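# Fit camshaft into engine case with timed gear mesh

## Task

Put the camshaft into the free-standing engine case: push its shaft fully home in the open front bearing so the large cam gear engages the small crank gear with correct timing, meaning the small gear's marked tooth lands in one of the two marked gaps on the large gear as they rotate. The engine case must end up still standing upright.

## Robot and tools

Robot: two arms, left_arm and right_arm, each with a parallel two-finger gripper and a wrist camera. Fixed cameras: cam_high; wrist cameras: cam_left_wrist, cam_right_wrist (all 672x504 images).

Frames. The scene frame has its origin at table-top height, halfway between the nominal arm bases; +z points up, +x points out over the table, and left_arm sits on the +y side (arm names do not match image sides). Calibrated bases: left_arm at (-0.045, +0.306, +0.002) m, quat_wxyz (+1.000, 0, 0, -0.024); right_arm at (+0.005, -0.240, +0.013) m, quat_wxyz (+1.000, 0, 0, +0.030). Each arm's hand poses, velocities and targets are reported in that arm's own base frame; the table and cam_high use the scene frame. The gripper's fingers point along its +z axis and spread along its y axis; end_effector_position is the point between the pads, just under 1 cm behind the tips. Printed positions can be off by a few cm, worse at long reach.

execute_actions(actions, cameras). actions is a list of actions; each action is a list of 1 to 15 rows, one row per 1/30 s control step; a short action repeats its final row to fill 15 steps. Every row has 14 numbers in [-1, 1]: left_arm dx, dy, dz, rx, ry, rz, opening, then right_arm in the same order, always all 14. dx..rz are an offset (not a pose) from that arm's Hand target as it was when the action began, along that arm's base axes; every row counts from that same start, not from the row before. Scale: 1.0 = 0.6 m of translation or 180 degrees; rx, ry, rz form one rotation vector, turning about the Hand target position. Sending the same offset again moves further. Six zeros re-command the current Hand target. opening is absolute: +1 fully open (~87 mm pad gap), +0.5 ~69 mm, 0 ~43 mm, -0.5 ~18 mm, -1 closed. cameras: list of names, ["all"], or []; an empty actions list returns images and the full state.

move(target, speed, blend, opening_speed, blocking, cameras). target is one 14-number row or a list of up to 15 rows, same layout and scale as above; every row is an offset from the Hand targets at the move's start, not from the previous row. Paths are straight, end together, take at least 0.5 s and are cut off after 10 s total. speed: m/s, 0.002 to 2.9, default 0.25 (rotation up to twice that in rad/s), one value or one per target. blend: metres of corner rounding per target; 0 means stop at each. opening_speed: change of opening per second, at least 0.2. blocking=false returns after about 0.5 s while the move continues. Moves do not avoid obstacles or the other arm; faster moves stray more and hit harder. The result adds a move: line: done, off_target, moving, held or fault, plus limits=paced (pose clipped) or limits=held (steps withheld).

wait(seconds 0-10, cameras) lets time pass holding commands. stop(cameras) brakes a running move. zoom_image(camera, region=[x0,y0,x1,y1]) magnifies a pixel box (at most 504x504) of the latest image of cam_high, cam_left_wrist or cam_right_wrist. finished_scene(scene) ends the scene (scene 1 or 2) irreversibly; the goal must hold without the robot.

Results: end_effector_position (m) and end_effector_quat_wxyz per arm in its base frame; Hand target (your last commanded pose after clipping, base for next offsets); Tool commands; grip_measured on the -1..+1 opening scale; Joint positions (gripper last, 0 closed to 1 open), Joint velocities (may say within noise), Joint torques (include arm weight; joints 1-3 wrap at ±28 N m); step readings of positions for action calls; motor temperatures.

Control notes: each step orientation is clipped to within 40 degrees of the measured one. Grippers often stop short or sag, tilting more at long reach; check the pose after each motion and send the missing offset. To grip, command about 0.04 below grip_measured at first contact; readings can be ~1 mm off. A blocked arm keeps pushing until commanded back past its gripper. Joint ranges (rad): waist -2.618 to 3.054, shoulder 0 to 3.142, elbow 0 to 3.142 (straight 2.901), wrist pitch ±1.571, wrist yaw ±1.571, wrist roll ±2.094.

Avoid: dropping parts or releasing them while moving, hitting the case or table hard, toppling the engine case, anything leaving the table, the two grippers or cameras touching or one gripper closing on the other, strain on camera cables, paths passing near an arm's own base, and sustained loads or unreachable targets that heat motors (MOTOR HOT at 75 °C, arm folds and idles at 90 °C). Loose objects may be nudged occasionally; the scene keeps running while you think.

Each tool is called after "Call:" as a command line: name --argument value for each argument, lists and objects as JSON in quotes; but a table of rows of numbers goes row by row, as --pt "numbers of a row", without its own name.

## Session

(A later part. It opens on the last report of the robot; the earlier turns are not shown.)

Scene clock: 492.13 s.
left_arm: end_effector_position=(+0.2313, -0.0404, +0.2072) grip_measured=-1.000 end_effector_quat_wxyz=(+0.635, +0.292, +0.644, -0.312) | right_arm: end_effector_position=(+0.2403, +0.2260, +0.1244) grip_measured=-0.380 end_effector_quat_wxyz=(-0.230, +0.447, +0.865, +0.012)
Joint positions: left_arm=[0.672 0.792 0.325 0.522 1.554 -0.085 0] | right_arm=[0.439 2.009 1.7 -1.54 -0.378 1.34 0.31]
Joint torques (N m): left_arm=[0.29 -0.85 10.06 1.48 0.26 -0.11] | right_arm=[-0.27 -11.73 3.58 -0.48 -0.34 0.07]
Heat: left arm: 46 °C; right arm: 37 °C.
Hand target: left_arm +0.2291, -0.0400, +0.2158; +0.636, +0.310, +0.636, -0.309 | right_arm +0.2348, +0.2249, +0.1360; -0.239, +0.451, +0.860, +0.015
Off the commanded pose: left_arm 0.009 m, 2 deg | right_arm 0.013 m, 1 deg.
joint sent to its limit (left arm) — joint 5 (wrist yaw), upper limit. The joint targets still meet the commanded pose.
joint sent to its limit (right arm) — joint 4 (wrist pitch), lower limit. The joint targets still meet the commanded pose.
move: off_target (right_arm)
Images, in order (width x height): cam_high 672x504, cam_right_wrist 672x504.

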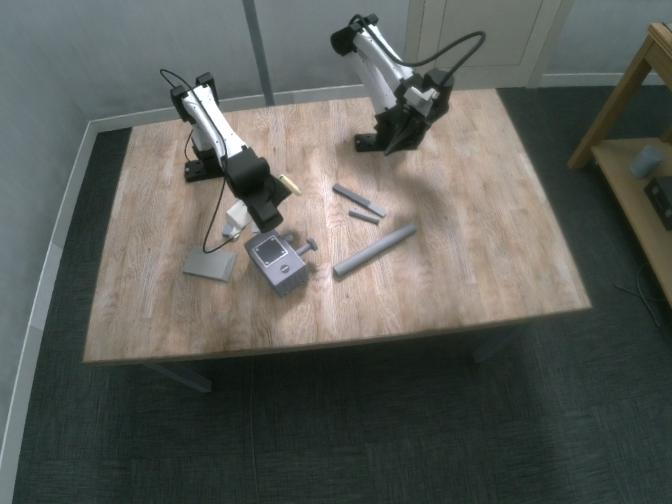

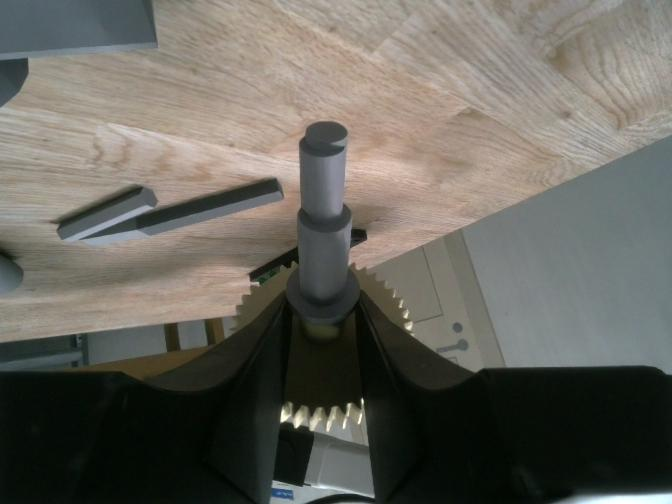

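Call:
move --target '[0,0,0,0,0,0,-1, 0.0,0.0,-0.165,0,0,0,-0.75]' --speed 0.12 --cameras '["cam_right_wrist","cam_high"]'

Call:
zoom_image --camera "cam_high" --region '[240, 150, 340, 270]'

Scene clock: 501.53 s.
left_arm: end_effector_position=(+0.2313, -0.0404, +0.2072) grip_measured=-1.000 end_effector_quat_wxyz=(+0.635, +0.292, +0.644, -0.312) | right_arm: end_effector_position=(+0.2304, +0.2218, +0.0612) grip_measured=-0.380 end_effector_quat_wxyz=(-0.234, +0.450, +0.862, +0.008)
Joint positions: left_arm=[0.672 0.792 0.325 0.522 1.554 -0.085 0] | right_arm=[0.439 2.022 1.46 -1.295 -0.381 1.346 0.31]
Joint torques (N m): left_arm=[0.29 -0.87 10.06 1.48 0.26 -0.1] | right_arm=[-0.29 -4.42 1.17 0.45 -0.31 -0.07]
Heat: left arm: 46 °C; right arm: 39 °C.
Hand target: left_arm +0.2291, -0.0400, +0.2158; +0.636, +0.310, +0.636, -0.309 | right_arm +0.2347, +0.2248, +0.0369; -0.239, +0.451, +0.860, +0.015
Off the commanded pose: left_arm 0.009 m, 2 deg | right_arm 0.025 m, 1 deg.
joint sent to its limit (left arm) — joint 5 (wrist yaw), upper limit. The joint targets still meet the commanded pose.
move: off_target (right_arm)
Images, in order (width x height): cam_high 672x504, cam_right_wrist 672x504.

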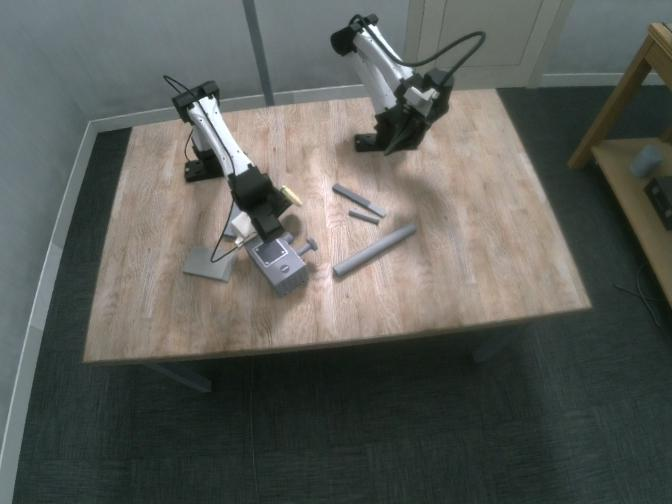

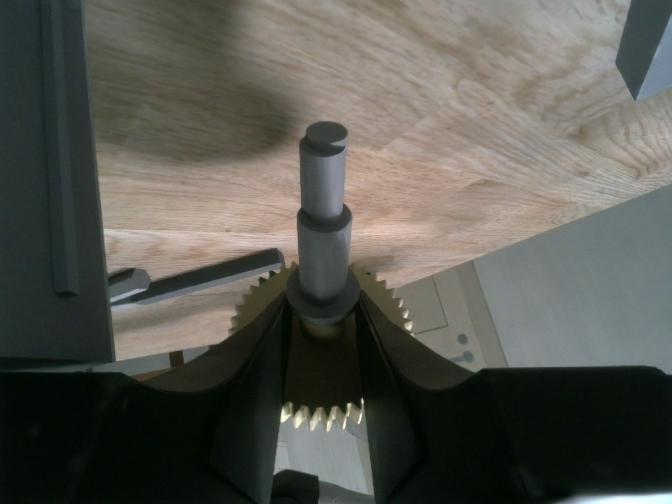

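Scaled by 4.200 from the camera's 672x504 image, which has a finer 960x720 frame.

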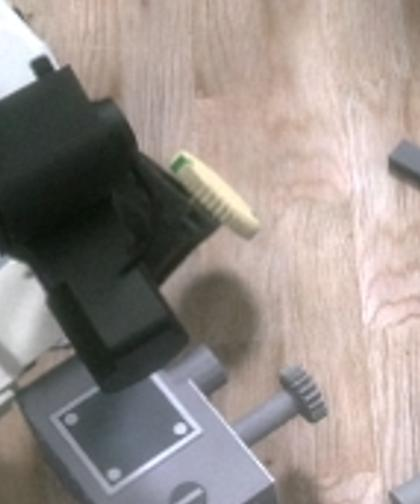

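Call:
move --pt "0 0 0 0 0 0 -1 0 0 0.2 0 0 0 -0.75" --speed 0.15

Call:
move --pt "0 0 0 0 0 0 -1 -0.05 -0.02 0 -0.1132 0.0208 0.5674 -0.75" --speed 0.4 --cameras '["cam_right_wrist","cam_high"]'

Scene clock: 531.63 s.
left_arm: end_effector_position=(+0.2313, -0.0404, +0.2072) grip_measured=-1.000 end_effector_quat_wxyz=(+0.635, +0.292, +0.644, -0.312) | right_arm: end_effector_position=(+0.2344, +0.2241, +0.1410) grip_measured=-0.380 end_effector_quat_wxyz=(-0.220, +0.455, +0.862, +0.033)
Joint positions: left_arm=[0.672 0.792 0.325 0.522 1.554 -0.085 0] | right_arm=[0.435 1.932 1.666 -1.533 -0.391 1.361 0.31]
Joint torques (N m): left_arm=[0.29 -0.85 10.07 1.49 0.26 -0.1] | right_arm=[-0.47 -10.3 6.2 -0.46 -0.37 0.03]
Heat: left arm: 47 °C; right arm: 36 °C.
Hand target: left_arm +0.2291, -0.0400, +0.2158; +0.636, +0.310, +0.636, -0.309 | right_arm +0.2347, +0.2249, +0.1570; -0.239, +0.451, +0.860, +0.015
Off the commanded pose: left_arm 0.009 m, 2 deg | right_arm 0.016 m, 3 deg.
joint sent to its limit (left arm) — joint 5 (wrist yaw), upper limit. The joint targets still meet the commanded pose.
joint sent to its limit (right arm) — joint 4 (wrist pitch), lower limit. The joint targets are off in orientation, not in position.
move: off_target (right_arm)

Scene clock: 534.97 s.
left_arm: end_effector_position=(+0.2313, -0.0404, +0.2072) grip_measured=-1.000 end_effector_quat_wxyz=(+0.635, +0.292, +0.644, -0.312) | right_arm: end_effector_position=(+0.2072, +0.2194, +0.1506) grip_measured=-0.380 end_effector_quat_wxyz=(+0.066, -0.399, +0.894, -0.196)
Joint positions: left_arm=[0.672 0.792 0.325 0.522 1.554 -0.085 0] | right_arm=[1.016 1.932 1.781 -1.539 0.4 0.201 0.31]
Joint torques (N m): left_arm=[0.29 -0.87 10.07 1.48 0.27 -0.1] | right_arm=[0.83 -9.81 3.81 -0.14 0.51 -0.11]
Heat: left arm: 47 °C; right arm: 36 °C.
Hand target: left_arm +0.2291, -0.0400, +0.2158; +0.636, +0.310, +0.636, -0.309 | right_arm +0.2047, +0.2129, +0.1569; -0.113, -0.350, +0.873, -0.321
Off the commanded pose: left_arm 0.009 m, 2 deg | right_arm 0.009 m, 26 deg.
joint sent to its limit (left arm) — joint 5 (wrist yaw), upper limit. The joint targets still meet the commanded pose.
joint sent to its limit (right arm) — joint 4 (wrist pitch), lower limit. The joint targets are off in orientation, not in position.
move: off_target (right_arm)
Images, in order (width x height): cam_high 672x504, cam_right_wrist 672x504.

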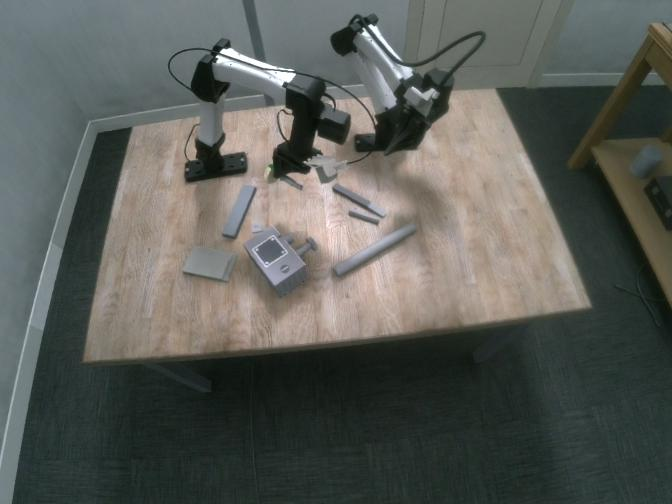

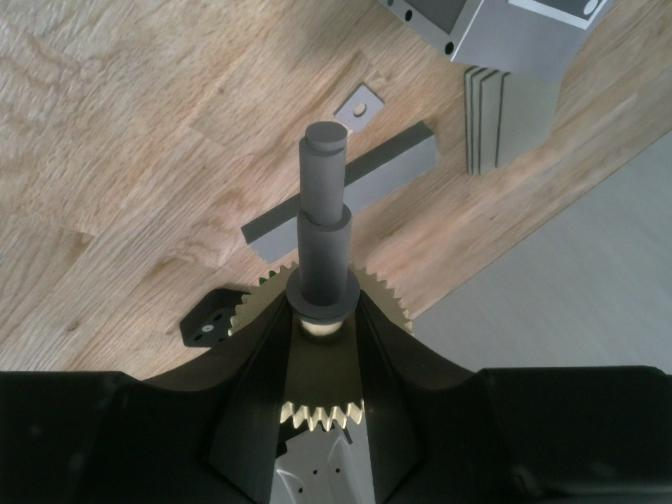

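Call:
move --pt "0 0 0 0 0 0 -1 0.0917 0.0617 -0.03 0 0 0 -0.75" --pt "0 0 0 0 0 0 -1 0.0917 0.0617 -0.13 0 0 0 -0.75" --speed '[0.2,0.12]' --cameras '["cam_right_wrist","cam_high"]'

Call:
zoom_image --camera "cam_high" --region '[240, 150, 400, 290]'

Scene clock: 551.00 s.
left_arm: end_effector_position=(+0.2313, -0.0404, +0.2072) grip_measured=-1.000 end_effector_quat_wxyz=(+0.635, +0.292, +0.644, -0.312) | right_arm: end_effector_position=(+0.2556, +0.2486, +0.0728) grip_measured=-0.380 end_effector_quat_wxyz=(+0.003, -0.400, +0.880, -0.254)
Joint positions: left_arm=[0.672 0.792 0.325 0.522 1.554 -0.085 0] | right_arm=[0.964 2.332 2.028 -1.543 0.44 0.173 0.31]
Joint torques (N m): left_arm=[0.29 -0.87 10.07 1.49 0.26 -0.11] | right_arm=[-0.53 -10.8 6.61 -0.37 0.32 0.01]
Heat: left arm: 47 °C; right arm: 37 °C.
Hand target: left_arm +0.2291, -0.0400, +0.2158; +0.636, +0.310, +0.636, -0.309 | right_arm +0.2598, +0.2499, +0.0789; -0.113, -0.350, +0.873, -0.321
Off the commanded pose: left_arm 0.009 m, 2 deg | right_arm 0.007 m, 16 deg.
joint sent to its limit (left arm) — joint 5 (wrist yaw), upper limit. The joint targets still meet the commanded pose.
joint sent to its limit (right arm) — joint 4 (wrist pitch), lower limit. The joint targets are off in orientation, not in position.
move: off_target (right_arm)
Images, in order (width x height): cam_high 672x504, cam_right_wrist 672x504.

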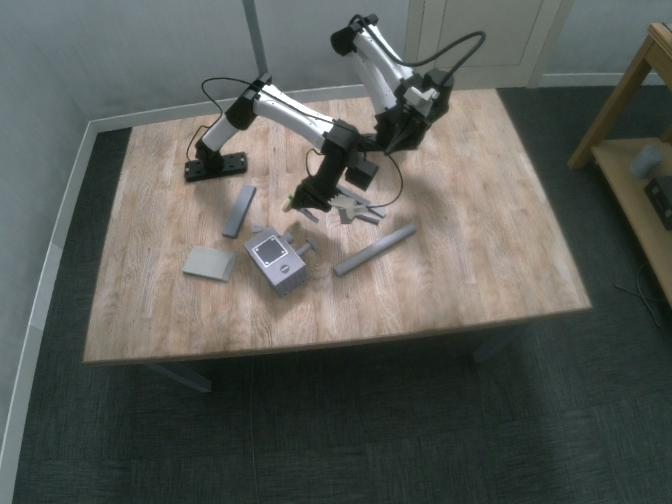

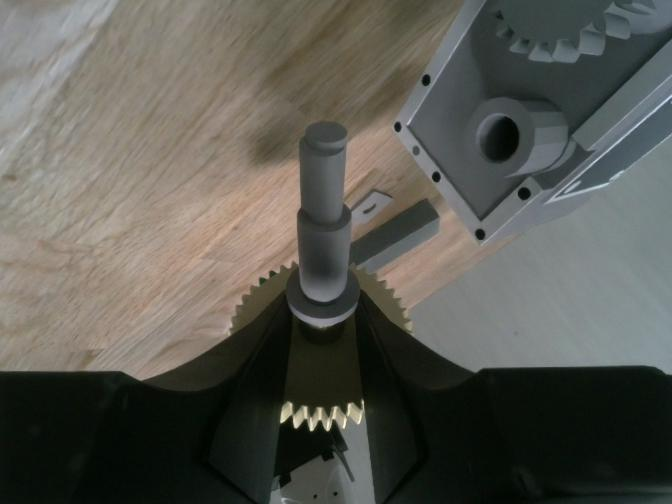

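Scaled by 3.150 from the camera's 672x504 image, which has a finer 960x720 frame.

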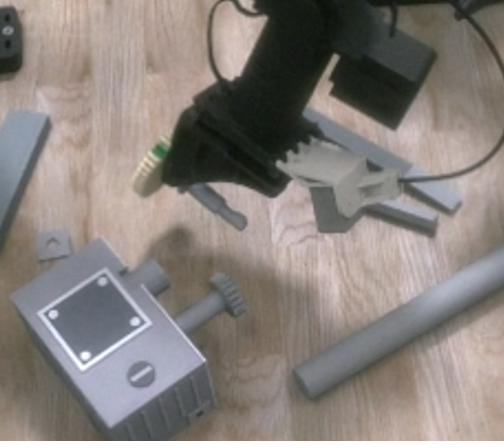

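Call:
move --pt "0 0 0 0 0 0 -1 0.012 0.012 -0.075 0 0 0 -0.75" --speed 0.08 --cameras '["cam_right_wrist","cam_high"]'

Call:
zoom_image --camera "cam_high" --region '[240, 150, 400, 290]'

Scene clock: 572.30 s.
left_arm: end_effector_position=(+0.2313, -0.0404, +0.2072) grip_measured=-1.000 end_effector_quat_wxyz=(+0.635, +0.292, +0.644, -0.312) | right_arm: end_effector_position=(+0.2627, +0.2557, +0.0289) grip_measured=-0.380 end_effector_quat_wxyz=(-0.029, -0.389, +0.881, -0.270)
Joint positions: left_arm=[0.672 0.792 0.325 0.522 1.554 -0.085 0] | right_arm=[0.953 2.496 2.116 -1.543 0.431 0.199 0.31]
Joint torques (N m): left_arm=[0.29 -0.87 10.07 1.49 0.26 -0.11] | right_arm=[-0.49 -11.44 6.53 -0.51 0.31 0.06]
Heat: left arm: 47 °C; right arm: 38 °C.
Hand target: left_arm +0.2291, -0.0400, +0.2158; +0.636, +0.310, +0.636, -0.309 | right_arm +0.2670, +0.2571, +0.0340; -0.113, -0.350, +0.873, -0.320
Off the commanded pose: left_arm 0.009 m, 2 deg | right_arm 0.007 m, 12 deg.
joint sent to its limit (left arm) — joint 5 (wrist yaw), upper limit. The joint targets still meet the commanded pose.
joint sent to its limit (right arm) — joint 4 (wrist pitch), lower limit. The joint targets are off in orientation, not in position.
move: off_target (right_arm)
Images, in order (width x height): cam_high 672x504, cam_right_wrist 672x504.

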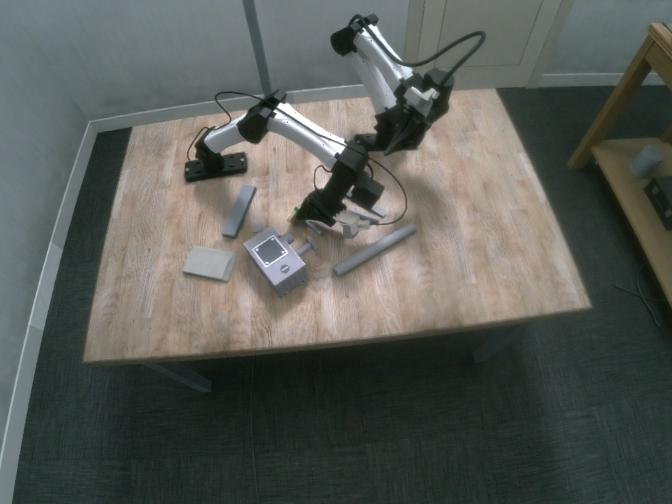

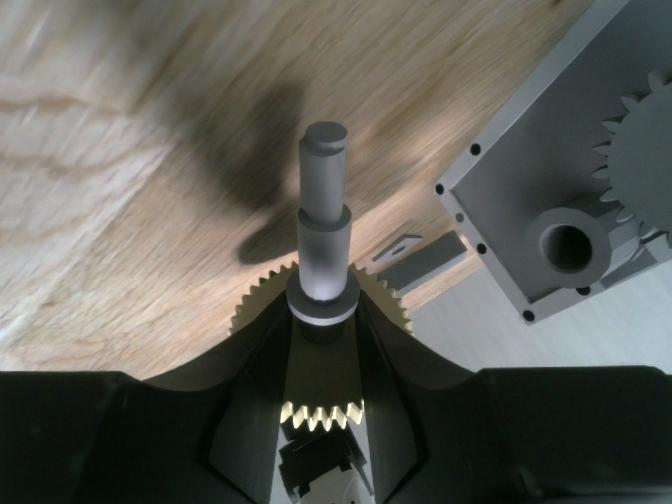

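Scaled by 3.150 from the camera's 672x504 image, which has a finer 960x720 frame.

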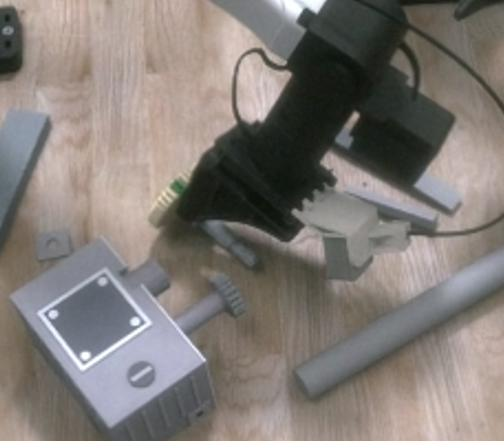

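Call:
move --pt "0 0 0 0 0 0 -1 0.0 0.0 -0.009 0 0 0 -0.75" --speed 0.03 --cameras '["cam_right_wrist"]'

Scene clock: 586.03 s.
left_arm: end_effector_position=(+0.2313, -0.0404, +0.2072) grip_measured=-1.000 end_effector_quat_wxyz=(+0.635, +0.292, +0.644, -0.312) | right_arm: end_effector_position=(+0.2628, +0.2562, +0.0242) grip_measured=-0.380 end_effector_quat_wxyz=(-0.032, -0.387, +0.881, -0.272)
Joint positions: left_arm=[0.672 0.792 0.325 0.522 1.554 -0.085 0] | right_arm=[0.952 2.512 2.124 -1.543 0.43 0.204 0.31]
Joint torques (N m): left_arm=[0.29 -0.85 10.07 1.49 0.26 -0.11] | right_arm=[-0.54 -11.36 6.39 -0.52 0.31 0.04]
Motor temperatures (°C): left_arm=[23 27 47 39 26 25 24] | right_arm=[25 41 36 29 27 26 29]
Heat: left arm: 47 °C; right arm: 41 °C.
Hand target: left_arm +0.2291, -0.0400, +0.2158; +0.636, +0.310, +0.636, -0.309 | right_arm +0.2670, +0.2571, +0.0285; -0.113, -0.350, +0.873, -0.321
Off the commanded pose: left_arm 0.009 m, 2 deg | right_arm 0.006 m, 12 deg.
joint sent to its limit (left arm) — joint 5 (wrist yaw), upper limit. The joint targets still meet the commanded pose.
joint sent to its limit (right arm) — joint 4 (wrist pitch), lower limit. The joint targets are off in orientation, not in position.
move: off_target (right_arm)
Images, in order (width x height): cam_right_wrist 672x504.

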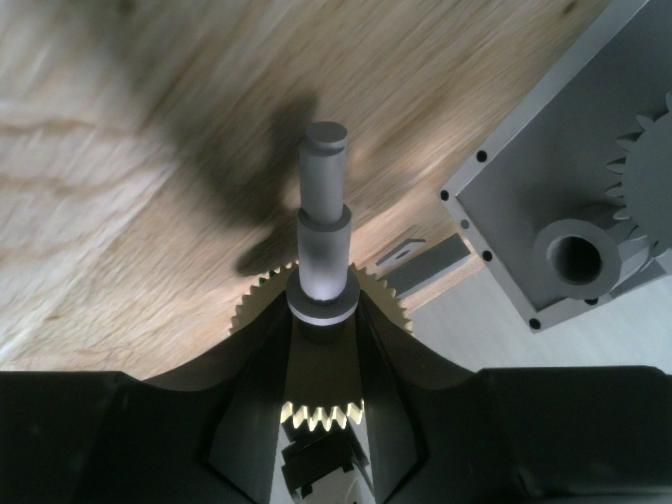

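Call:
move --pt "0 0 0 0 0 0 -1 0.0 0.0 -0.009 0 0 0 -0.75" --speed 0.02 --cameras '["cam_right_wrist"]'

Call:
zoom_image --camera "cam_right_wrist" --region '[180, 100, 460, 380]'

Scene clock: 597.17 s.
left_arm: end_effector_position=(+0.2313, -0.0404, +0.2072) grip_measured=-1.000 end_effector_quat_wxyz=(+0.635, +0.292, +0.644, -0.312) | right_arm: end_effector_position=(+0.2624, +0.2560, +0.0215) grip_measured=-0.380 end_effector_quat_wxyz=(-0.036, -0.387, +0.880, -0.274)
Joint positions: left_arm=[0.672 0.792 0.325 0.522 1.554 -0.085 0] | right_arm=[0.952 2.526 2.133 -1.549 0.43 0.206 0.31]
Joint torques (N m): left_arm=[0.29 -0.87 10.07 1.49 0.26 -0.11] | right_arm=[-0.61 -10.97 6.22 -0.48 0.31 0.05]
Heat: left arm: 48 °C; right arm: 41 °C.
Hand target: left_arm +0.2291, -0.0400, +0.2158; +0.636, +0.310, +0.636, -0.309 | right_arm +0.2670, +0.2571, +0.0232; -0.113, -0.350, +0.873, -0.321
Off the commanded pose: left_arm 0.009 m, 2 deg | right_arm 0.005 m, 11 deg.
joint sent to its limit (left arm) — joint 5 (wrist yaw), upper limit. The joint targets still meet the commanded pose.
joint sent to its limit (right arm) — joint 4 (wrist pitch), lower limit. The joint targets are off in orientation, not in position.
move: off_target (right_arm)
Images, in order (width x height): cam_right_wrist 672x504.

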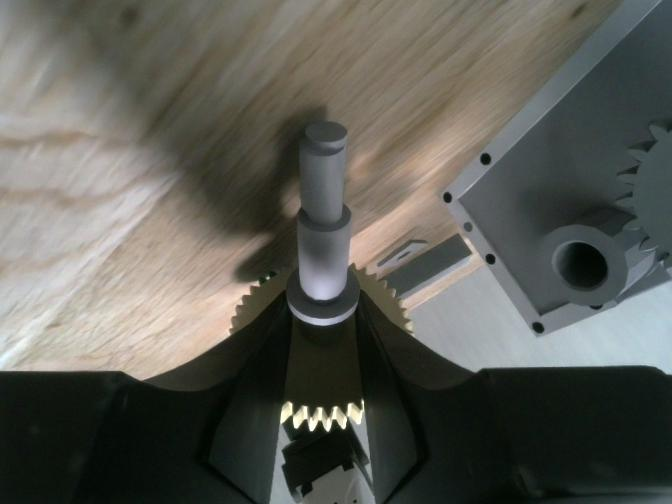

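Scaled by 1.800 from the camera's 672x504 image, which has a finer 960x720 frame.

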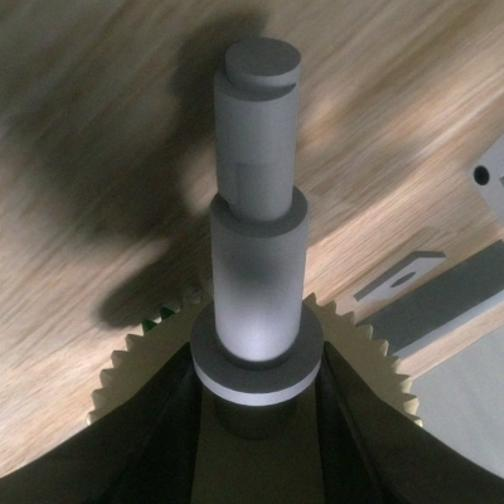

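Call:
move --pt "0 0 0 0 0 0 -1 0.0 0.0 -0.006 0 0 0 -0.75" --speed 0.02

Call:
move --pt "0 0 0 0 0 0 -1 0.0 0.0 -0.006 0 0 0 -0.75" --speed 0.02 --cameras '["cam_right_wrist"]'

Scene clock: 606.67 s.
left_arm: end_effector_position=(+0.2313, -0.0404, +0.2072) grip_measured=-1.000 end_effector_quat_wxyz=(+0.635, +0.292, +0.644, -0.312) | right_arm: end_effector_position=(+0.2625, +0.2561, +0.0211) grip_measured=-0.380 end_effector_quat_wxyz=(-0.038, -0.387, +0.879, -0.275)
Joint positions: left_arm=[0.672 0.792 0.325 0.522 1.554 -0.085 0] | right_arm=[0.952 2.532 2.141 -1.556 0.43 0.206 0.31]
Joint torques (N m): left_arm=[0.29 -0.87 10.07 1.49 0.26 -0.1] | right_arm=[-0.66 -10.55 5.9 -0.42 0.29 0.08]
Heat: left arm: 48 °C; right arm: 42 °C.
Hand target: left_arm +0.2291, -0.0400, +0.2158; +0.636, +0.310, +0.636, -0.309 | right_arm +0.2670, +0.2571, +0.0196; -0.113, -0.350, +0.873, -0.321
Off the commanded pose: left_arm 0.009 m, 2 deg | right_arm 0.005 m, 11 deg.
joint sent to its limit (left arm) — joint 5 (wrist yaw), upper limit. The joint targets still meet the commanded pose.
joint sent to its limit (right arm) — joint 4 (wrist pitch), lower limit. The joint targets are off in orientation, not in position.
move: off_target (right_arm)

Scene clock: 611.60 s.
left_arm: end_effector_position=(+0.2313, -0.0404, +0.2072) grip_measured=-1.000 end_effector_quat_wxyz=(+0.635, +0.292, +0.644, -0.312) | right_arm: end_effector_position=(+0.2630, +0.2556, +0.0207) grip_measured=-0.380 end_effector_quat_wxyz=(-0.040, -0.388, +0.878, -0.279)
Joint positions: left_arm=[0.672 0.792 0.325 0.522 1.554 -0.085 0] | right_arm=[0.952 2.54 2.15 -1.563 0.434 0.206 0.31]
Joint torques (N m): left_arm=[0.29 -0.87 10.07 1.49 0.26 -0.11] | right_arm=[-0.68 -10.14 5.61 -0.36 0.25 0.09]
Heat: left arm: 48 °C; right arm: 41 °C.
Hand target: left_arm +0.2291, -0.0400, +0.2158; +0.636, +0.310, +0.636, -0.309 | right_arm +0.2669, +0.2571, +0.0159; -0.113, -0.350, +0.873, -0.321
Off the commanded pose: left_arm 0.009 m, 2 deg | right_arm 0.006 m, 11 deg.
joint read past its limit (right arm) — joint 4 (wrist pitch), lower limit.
joint sent to its limit (left arm) — joint 5 (wrist yaw), upper limit. The joint targets still meet the commanded pose.
joint sent to its limit (right arm) — joint 4 (wrist pitch), lower limit. The joint targets are off in orientation, not in position.
move: off_target (right_arm)
Images, in order (width x height): cam_right_wrist 672x504.

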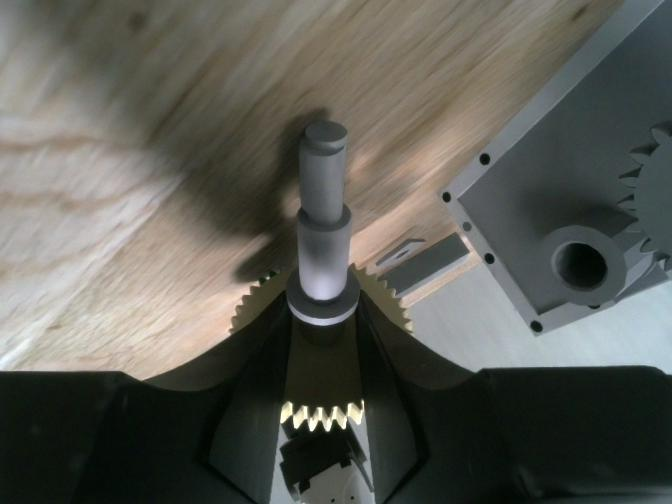

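Call:
move --pt "0 0 0 0 0 0 -1 0.0 0.0 0.004 0 0 0 -0.25" --opening_speed 0.2 --cameras '["cam_right_wrist"]'

Call:
zoom_image --camera "cam_right_wrist" --region '[180, 100, 460, 380]'

Scene clock: 623.67 s.
left_arm: end_effector_position=(+0.2313, -0.0404, +0.2072) grip_measured=-1.000 end_effector_quat_wxyz=(+0.635, +0.292, +0.644, -0.312) | right_arm: end_effector_position=(+0.2630, +0.2556, +0.0207) grip_measured=-0.250 end_effector_quat_wxyz=(-0.039, -0.386, +0.878, -0.279)
Joint positions: left_arm=[0.672 0.792 0.325 0.522 1.554 -0.085 0] | right_arm=[0.952 2.54 2.15 -1.563 0.435 0.209 0.375]
Joint torques (N m): left_arm=[0.29 -0.87 10.07 1.48 0.26 -0.1] | right_arm=[-0.69 -10.88 5.37 -0.37 0.24 0.06]
Heat: left arm: 48 °C; right arm: 41 °C.
Hand target: left_arm +0.2291, -0.0400, +0.2158; +0.636, +0.310, +0.636, -0.309 | right_arm +0.2670, +0.2571, +0.0184; -0.113, -0.350, +0.873, -0.321
Off the commanded pose: left_arm 0.009 m, 2 deg | right_arm 0.005 m, 11 deg.
joint read past its limit (right arm) — joint 4 (wrist pitch), lower limit.
joint sent to its limit (left arm) — joint 5 (wrist yaw), upper limit. The joint targets still meet the commanded pose.
joint sent to its limit (right arm) — joint 4 (wrist pitch), lower limit. The joint targets are off in orientation, not in position.
move: off_target (right_arm)
Images, in order (width x height): cam_right_wrist 672x504.

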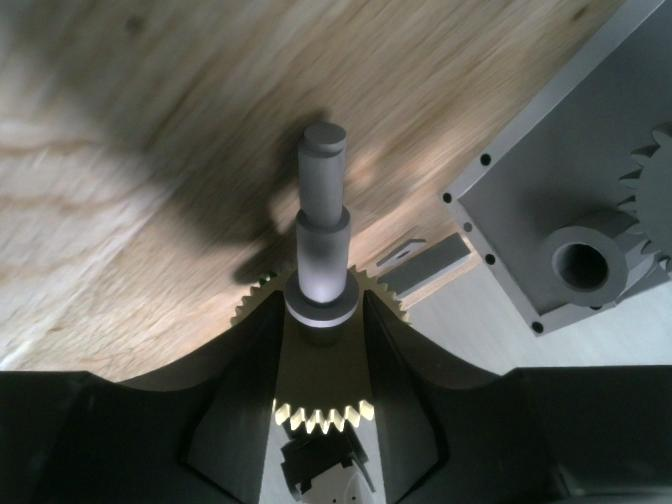

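Scaled by 1.800 from the camera's 672x504 image, which has a finer 960x720 frame.

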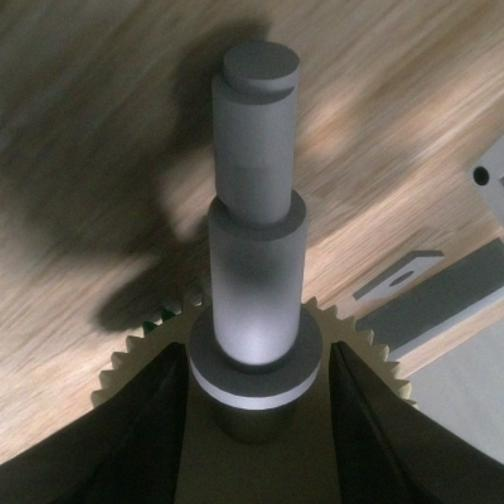

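Call:
move --pt "0 0 0 0 0 0 -1 0.0 0.0 0.0 0 0 0 0.1" --opening_speed 0.25 --cameras '["cam_right_wrist","cam_high"]'

Call:
zoom_image --camera "cam_right_wrist" --region '[180, 100, 460, 380]'

Scene clock: 630.27 s.
left_arm: end_effector_position=(+0.2313, -0.0404, +0.2072) grip_measured=-1.000 end_effector_quat_wxyz=(+0.635, +0.292, +0.644, -0.312) | right_arm: end_effector_position=(+0.2630, +0.2557, +0.0207) grip_measured=+0.100 end_effector_quat_wxyz=(-0.039, -0.386, +0.878, -0.279)
Joint positions: left_arm=[0.672 0.792 0.325 0.522 1.554 -0.085 0] | right_arm=[0.952 2.54 2.15 -1.563 0.435 0.21 0.55]
Joint torques (N m): left_arm=[0.29 -0.87 10.07 1.49 0.26 -0.11] | right_arm=[-0.64 -10.89 5.39 -0.37 0.24 0.06]
Heat: left arm: 48 °C; right arm: 42 °C.
Hand target: left_arm +0.2291, -0.0400, +0.2158; +0.636, +0.310, +0.636, -0.309 | right_arm +0.2670, +0.2571, +0.0184; -0.113, -0.350, +0.873, -0.321
Off the commanded pose: left_arm 0.009 m, 2 deg | right_arm 0.005 m, 11 deg.
joint read past its limit (right arm) — joint 4 (wrist pitch), lower limit.
joint sent to its limit (left arm) — joint 5 (wrist yaw), upper limit. The joint targets still meet the commanded pose.
joint sent to its limit (right arm) — joint 4 (wrist pitch), lower limit. The joint targets are off in orientation, not in position.
move: off_target (right_arm)
Images, in order (width x height): cam_high 672x504, cam_right_wrist 672x504.

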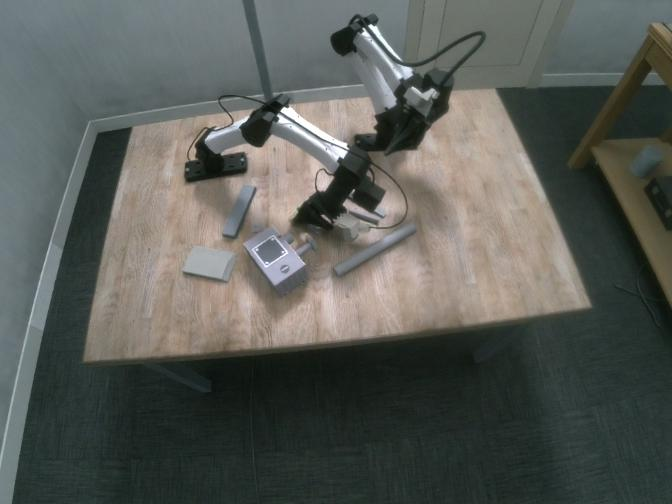

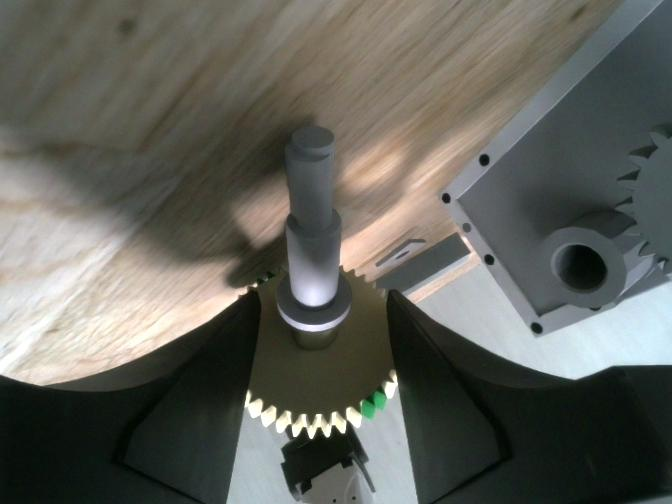

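Scaled by 1.800 from the camera's 672x504 image, which has a finer 960x720 frame.

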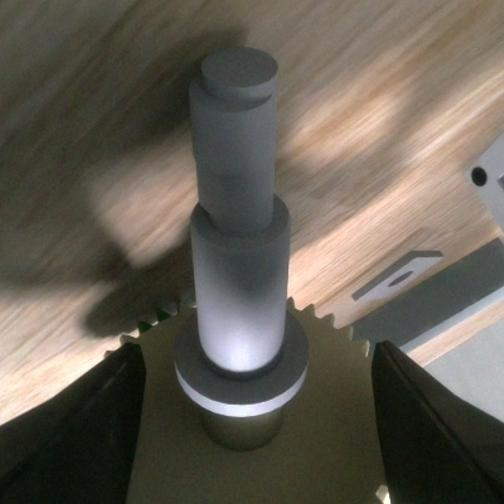

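Call:
move --pt "0 0 0 0 0 0 -1 -0.003 0.02 0.04 0 0 0 0.2" --pt "0 0 0 0 0 0 -1 -0.015 0.09 0.15 0 0 0 0.2" --speed '[0.04,0.1]' --blend '[0.01,0]' --cameras '["cam_right_wrist","cam_high"]'

Call:
zoom_image --camera "cam_high" --region '[250, 170, 350, 270]'

Scene clock: 642.57 s.
left_arm: end_effector_position=(+0.2313, -0.0404, +0.2072) grip_measured=-1.000 end_effector_quat_wxyz=(+0.635, +0.292, +0.644, -0.312) | right_arm: end_effector_position=(+0.2557, +0.3039, +0.0914) grip_measured=+0.200 end_effector_quat_wxyz=(+0.072, -0.417, +0.881, -0.212)
Joint positions: left_arm=[0.672 0.792 0.325 0.522 1.554 -0.085 0] | right_arm=[1.04 2.384 2.247 -1.563 0.434 0.186 0.6]
Joint torques (N m): left_arm=[0.29 -0.87 10.06 1.49 0.26 -0.11] | right_arm=[0.64 -14.56 6.28 0.07 0.3 -0.06]
Heat: left arm: 48 °C; right arm: 42 °C.
Hand target: left_arm +0.2291, -0.0400, +0.2158; +0.636, +0.310, +0.636, -0.309 | right_arm +0.2579, +0.3110, +0.1083; -0.113, -0.350, +0.873, -0.321
Off the commanded pose: left_arm 0.009 m, 2 deg | right_arm 0.019 m, 26 deg.
joint read past its limit (right arm) — joint 4 (wrist pitch), lower limit.
joint sent to its limit (left arm) — joint 5 (wrist yaw), upper limit. The joint targets still meet the commanded pose.
joint sent to its limit (right arm) — joint 4 (wrist pitch), lower limit. The joint targets are off in orientation, not in position.
move: off_target (right_arm)
Images, in order (width x height): cam_high 672x504, cam_right_wrist 672x504.

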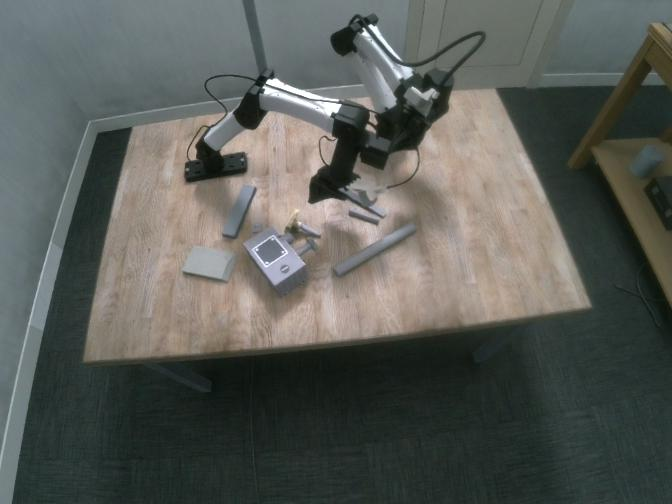

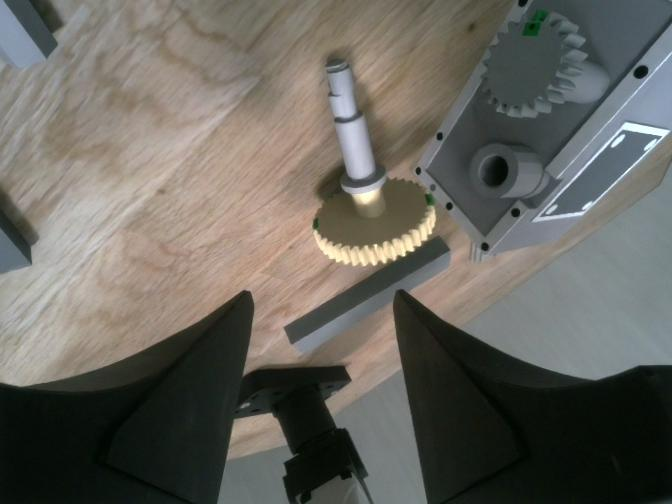

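Scaled by 5.040 from the camera's 672x504 image, which has a finer 960x720 frame.

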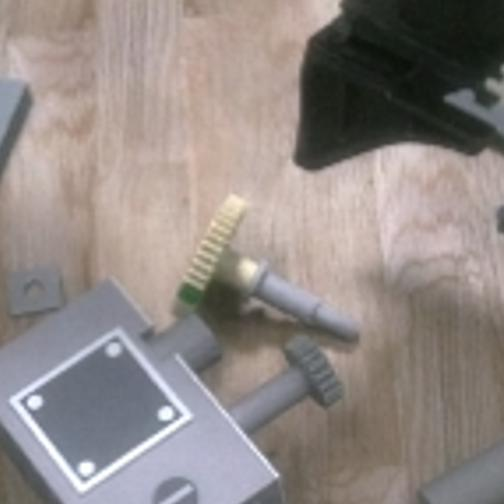

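Call:
move --target '[0,0,0,0,0,0,-1, 0.058,-0.0817,-0.064,0.1074,0.1206,0.0531,0.2]' --speed 0.12 --cameras '["cam_right_wrist"]'

Scene clock: 676.50 s.
left_arm: end_effector_position=(+0.2313, -0.0404, +0.2072) grip_measured=-1.000 end_effector_quat_wxyz=(+0.635, +0.292, +0.644, -0.312) | right_arm: end_effector_position=(+0.2913, +0.2612, +0.0730) grip_measured=+0.200 end_effector_quat_wxyz=(-0.055, -0.509, +0.855, -0.082)
Joint positions: left_arm=[0.672 0.792 0.325 0.522 1.554 -0.085 0] | right_arm=[0.814 2.407 2.247 -1.563 0.128 -0.249 0.6]
Joint torques (N m): left_arm=[0.29 -0.85 10.06 1.49 0.26 -0.11] | right_arm=[-0.23 -10.71 4.75 0.02 0.01 -0.08]
Motor temperatures (°C): left_arm=[23 26 48 37 26 25 24] | right_arm=[25 50 38 28 27 26 28]
Heat: left arm: 48 °C; right arm: 50 °C.
Hand target: left_arm +0.2291, -0.0400, +0.2158; +0.636, +0.310, +0.636, -0.309 | right_arm +0.2927, +0.2620, +0.0700; -0.187, -0.489, +0.845, -0.108
Off the commanded pose: left_arm 0.009 m, 2 deg | right_arm 0.003 m, 16 deg.
joint read past its limit (right arm) — joint 4 (wrist pitch), lower limit.
joint sent to its limit (left arm) — joint 5 (wrist yaw), upper limit. The joint targets still meet the commanded pose.
joint sent to its limit (right arm) — joint 4 (wrist pitch), lower limit. The joint targets are off in orientation, not in position.
move: off_target (right_arm)
Images, in order (width x height): cam_right_wrist 672x504.

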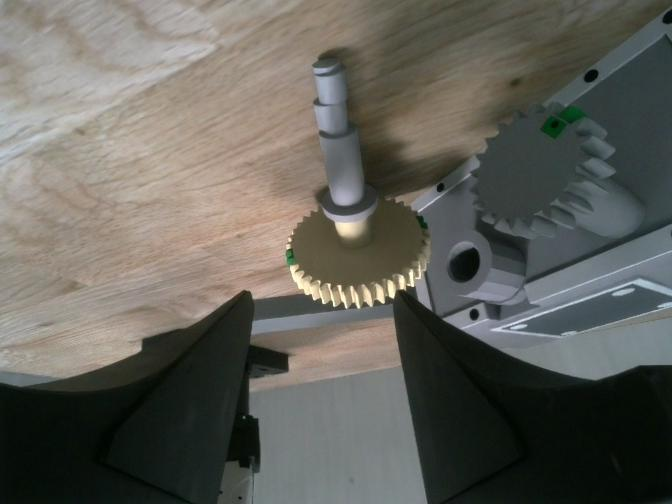

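Call:
move --pt "0 0 0 0 0 0 -1 0.0053 -0.0248 0.004 0 0 0 0.0" --pt "0 0 0 0 0 0 -1 0.0048 -0.037 -0.045 0 0 0 0.0" --speed 0.08 --cameras '["cam_right_wrist"]'

Scene clock: 702.73 s.
left_arm: end_effector_position=(+0.2313, -0.0404, +0.2072) grip_measured=-1.000 end_effector_quat_wxyz=(+0.635, +0.292, +0.644, -0.312) | right_arm: end_effector_position=(+0.2953, +0.2440, +0.0483) grip_measured=+0.000 end_effector_quat_wxyz=(-0.097, -0.504, +0.854, -0.090)
Joint positions: left_arm=[0.672 0.792 0.325 0.522 1.554 -0.085 0] | right_arm=[0.778 2.463 2.222 -1.563 0.127 -0.274 0.5]
Joint torques (N m): left_arm=[0.29 -0.87 10.06 1.49 0.26 -0.1] | right_arm=[-0.51 -11.04 3.38 -0.12 0.08 -0.09]
Heat: left arm: 49 °C; right arm: 48 °C.
Hand target: left_arm +0.2291, -0.0400, +0.2158; +0.636, +0.310, +0.636, -0.309 | right_arm +0.2956, +0.2399, +0.0430; -0.187, -0.489, +0.845, -0.108
Off the commanded pose: left_arm 0.009 m, 2 deg | right_arm 0.007 m, 11 deg.
joint read past its limit (right arm) — joint 4 (wrist pitch), lower limit.
joint sent to its limit (left arm) — joint 5 (wrist yaw), upper limit. The joint targets still meet the commanded pose.
joint sent to its limit (right arm) — joint 4 (wrist pitch), lower limit. The joint targets are off in orientation, not in position.
move: off_target (right_arm)
Images, in order (width x height): cam_right_wrist 672x504.

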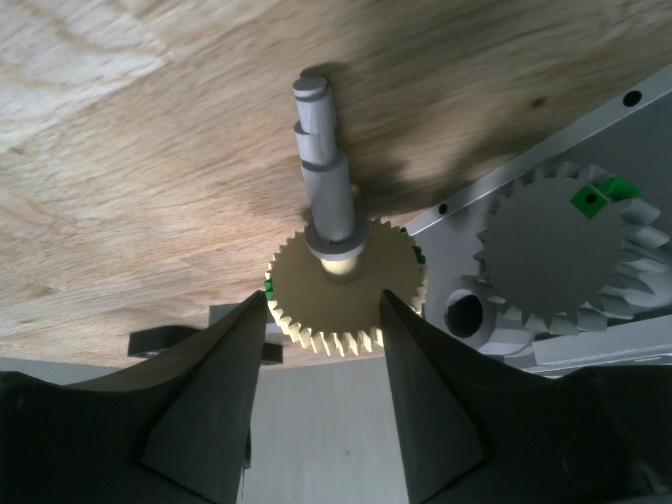

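Call:
move --pt "0 0 0 0 0 0 -1 0.0025 -0.0075 0.0 0 0 0 0.0" --pt "0 0 0 0 0 0 -1 -0.0008 -0.021 -0.05 0 0 0 0.0" --speed 0.06 --cameras '["cam_right_wrist"]'

Scene clock: 716.00 s.
left_arm: end_effector_position=(+0.2313, -0.0404, +0.2072) grip_measured=-1.000 end_effector_quat_wxyz=(+0.635, +0.292, +0.644, -0.312) | right_arm: end_effector_position=(+0.2914, +0.2357, +0.0212) grip_measured=+0.000 end_effector_quat_wxyz=(-0.139, -0.500, +0.850, -0.090)
Joint positions: left_arm=[0.672 0.792 0.325 0.522 1.554 -0.085 0] | right_arm=[0.763 2.533 2.211 -1.564 0.111 -0.283 0.5]
Joint torques (N m): left_arm=[0.29 -0.87 10.07 1.49 0.26 -0.1] | right_arm=[-1.21 -10.09 3.54 -0.26 0.29 -0.07]
Heat: left arm: 49 °C; right arm: 47 °C.
Hand target: left_arm +0.2291, -0.0400, +0.2158; +0.636, +0.310, +0.636, -0.309 | right_arm +0.2952, +0.2273, +0.0130; -0.187, -0.489, +0.845, -0.107
Off the commanded pose: left_arm 0.009 m, 2 deg | right_arm 0.012 m, 6 deg.
joint read past its limit (right arm) — joint 4 (wrist pitch), lower limit.
joint sent to its limit (left arm) — joint 5 (wrist yaw), upper limit. The joint targets still meet the commanded pose.
joint sent to its limit (right arm) — joint 4 (wrist pitch), lower limit. The joint targets are off in orientation, not in position.
move: off_target (right_arm)
Images, in order (width x height): cam_right_wrist 672x504.

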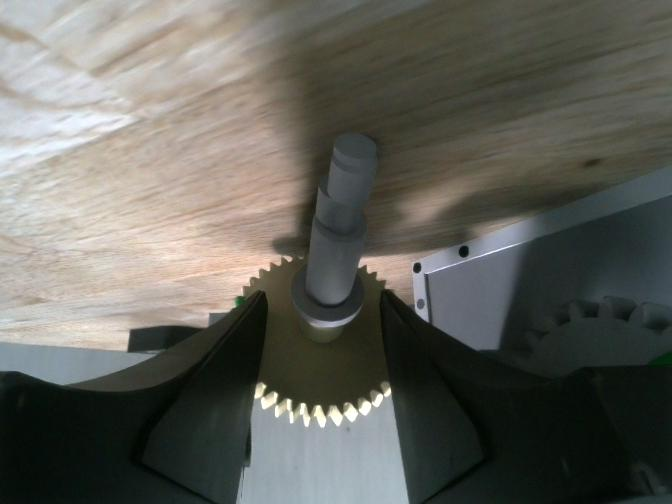

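Call:
move --pt "0 0 0 0 0 0 -1 -0.035 0.03 0.007 0 0 -0.08 0.0" --speed 0.05 --cameras '["cam_right_wrist","cam_high"]'

Call:
zoom_image --camera "cam_high" --region '[250, 170, 350, 270]'

Scene clock: 727.63 s.
left_arm: end_effector_position=(+0.2313, -0.0404, +0.2072) grip_measured=-1.000 end_effector_quat_wxyz=(+0.635, +0.292, +0.644, -0.312) | right_arm: end_effector_position=(+0.2775, +0.2502, +0.0169) grip_measured=+0.000 end_effector_quat_wxyz=(-0.136, -0.396, +0.905, -0.070)
Joint positions: left_arm=[0.672 0.792 0.325 0.522 1.554 -0.085 0] | right_arm=[0.759 2.533 2.205 -1.547 0.039 -0.06 0.5]
Joint torques (N m): left_arm=[0.29 -0.87 10.06 1.49 0.26 -0.1] | right_arm=[-0.9 -12.15 3.32 -0.4 -0.14 0.05]
Motor temperatures (°C): left_arm=[23 26 49 37 26 25 24] | right_arm=[25 45 35 28 27 26 28]
Heat: left arm: 49 °C; right arm: 45 °C.
Hand target: left_arm +0.2291, -0.0400, +0.2158; +0.636, +0.310, +0.636, -0.309 | right_arm +0.2741, +0.2453, +0.0172; -0.199, -0.379, +0.900, -0.083
Off the commanded pose: left_arm 0.009 m, 2 deg | right_arm 0.006 m, 8 deg.
joint sent to its limit (left arm) — joint 5 (wrist yaw), upper limit. The joint targets still meet the commanded pose.
joint sent to its limit (right arm) — joint 4 (wrist pitch), lower limit. The joint targets are off in orientation, not in position.
move: off_target (right_arm)
Images, in order (width x height): cam_high 672x504, cam_right_wrist 672x504.

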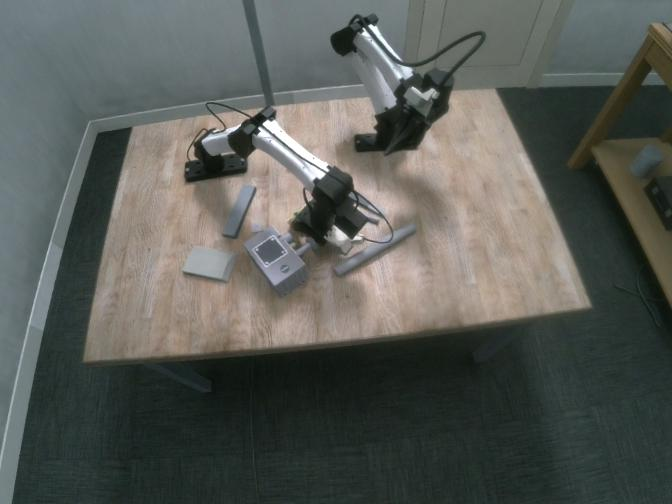

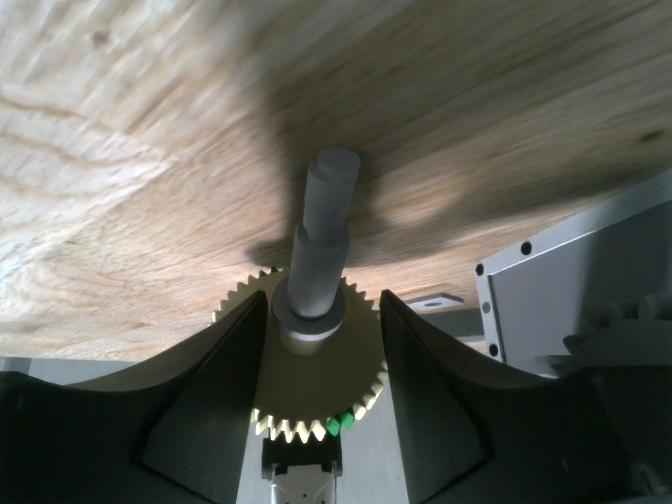

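Scaled by 5.040 from the camera's 672x504 image, which has a finer 960x720 frame.

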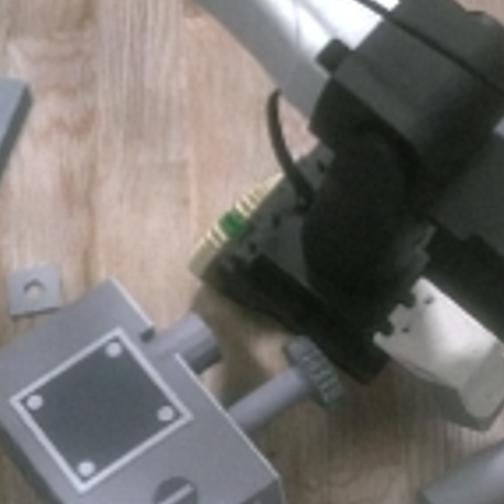

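Call:
move --pt "0 0 0 0 0 0 -1 0 0 0 0 0 0 0.35" --opening_speed 0.4 --cameras '["cam_right_wrist"]'

Scene clock: 744.27 s.
left_arm: end_effector_position=(+0.2313, -0.0404, +0.2072) grip_measured=-1.000 end_effector_quat_wxyz=(+0.635, +0.292, +0.644, -0.312) | right_arm: end_effector_position=(+0.2708, +0.2563, +0.0175) grip_measured=+0.349 end_effector_quat_wxyz=(-0.142, -0.398, +0.905, -0.057)
Joint positions: left_arm=[0.672 0.792 0.325 0.522 1.554 -0.085 0] | right_arm=[0.768 2.532 2.205 -1.55 0.008 -0.059 0.675]
Joint torques (N m): left_arm=[0.29 -0.85 10.07 1.49 0.26 -0.1] | right_arm=[-1.84 -12 3.28 -0.38 0.17 0.04]
Heat: left arm: 49 °C; right arm: 44 °C.
Hand target: left_arm +0.2291, -0.0400, +0.2158; +0.636, +0.310, +0.636, -0.309 | right_arm +0.2741, +0.2453, +0.0171; -0.199, -0.379, +0.900, -0.083
Off the commanded pose: left_arm 0.009 m, 2 deg | right_arm 0.011 m, 8 deg.
joint sent to its limit (left arm) — joint 5 (wrist yaw), upper limit. The joint targets still meet the commanded pose.
joint sent to its limit (right arm) — joint 4 (wrist pitch), lower limit. The joint targets are off in orientation, not in position.
move: off_target (right_arm)
Images, in order (width x height): cam_right_wrist 672x504.

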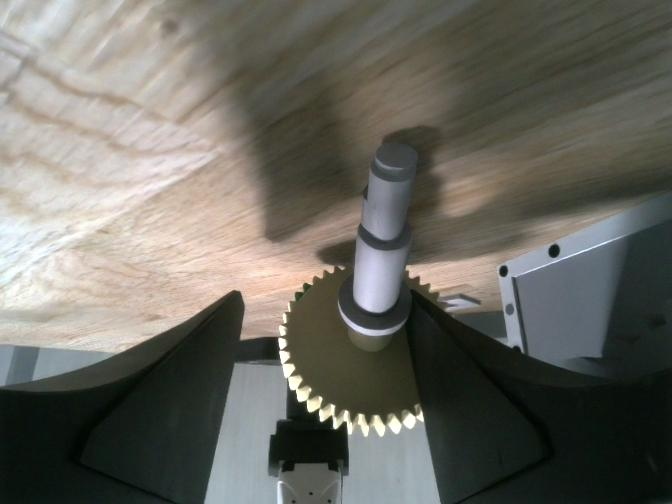

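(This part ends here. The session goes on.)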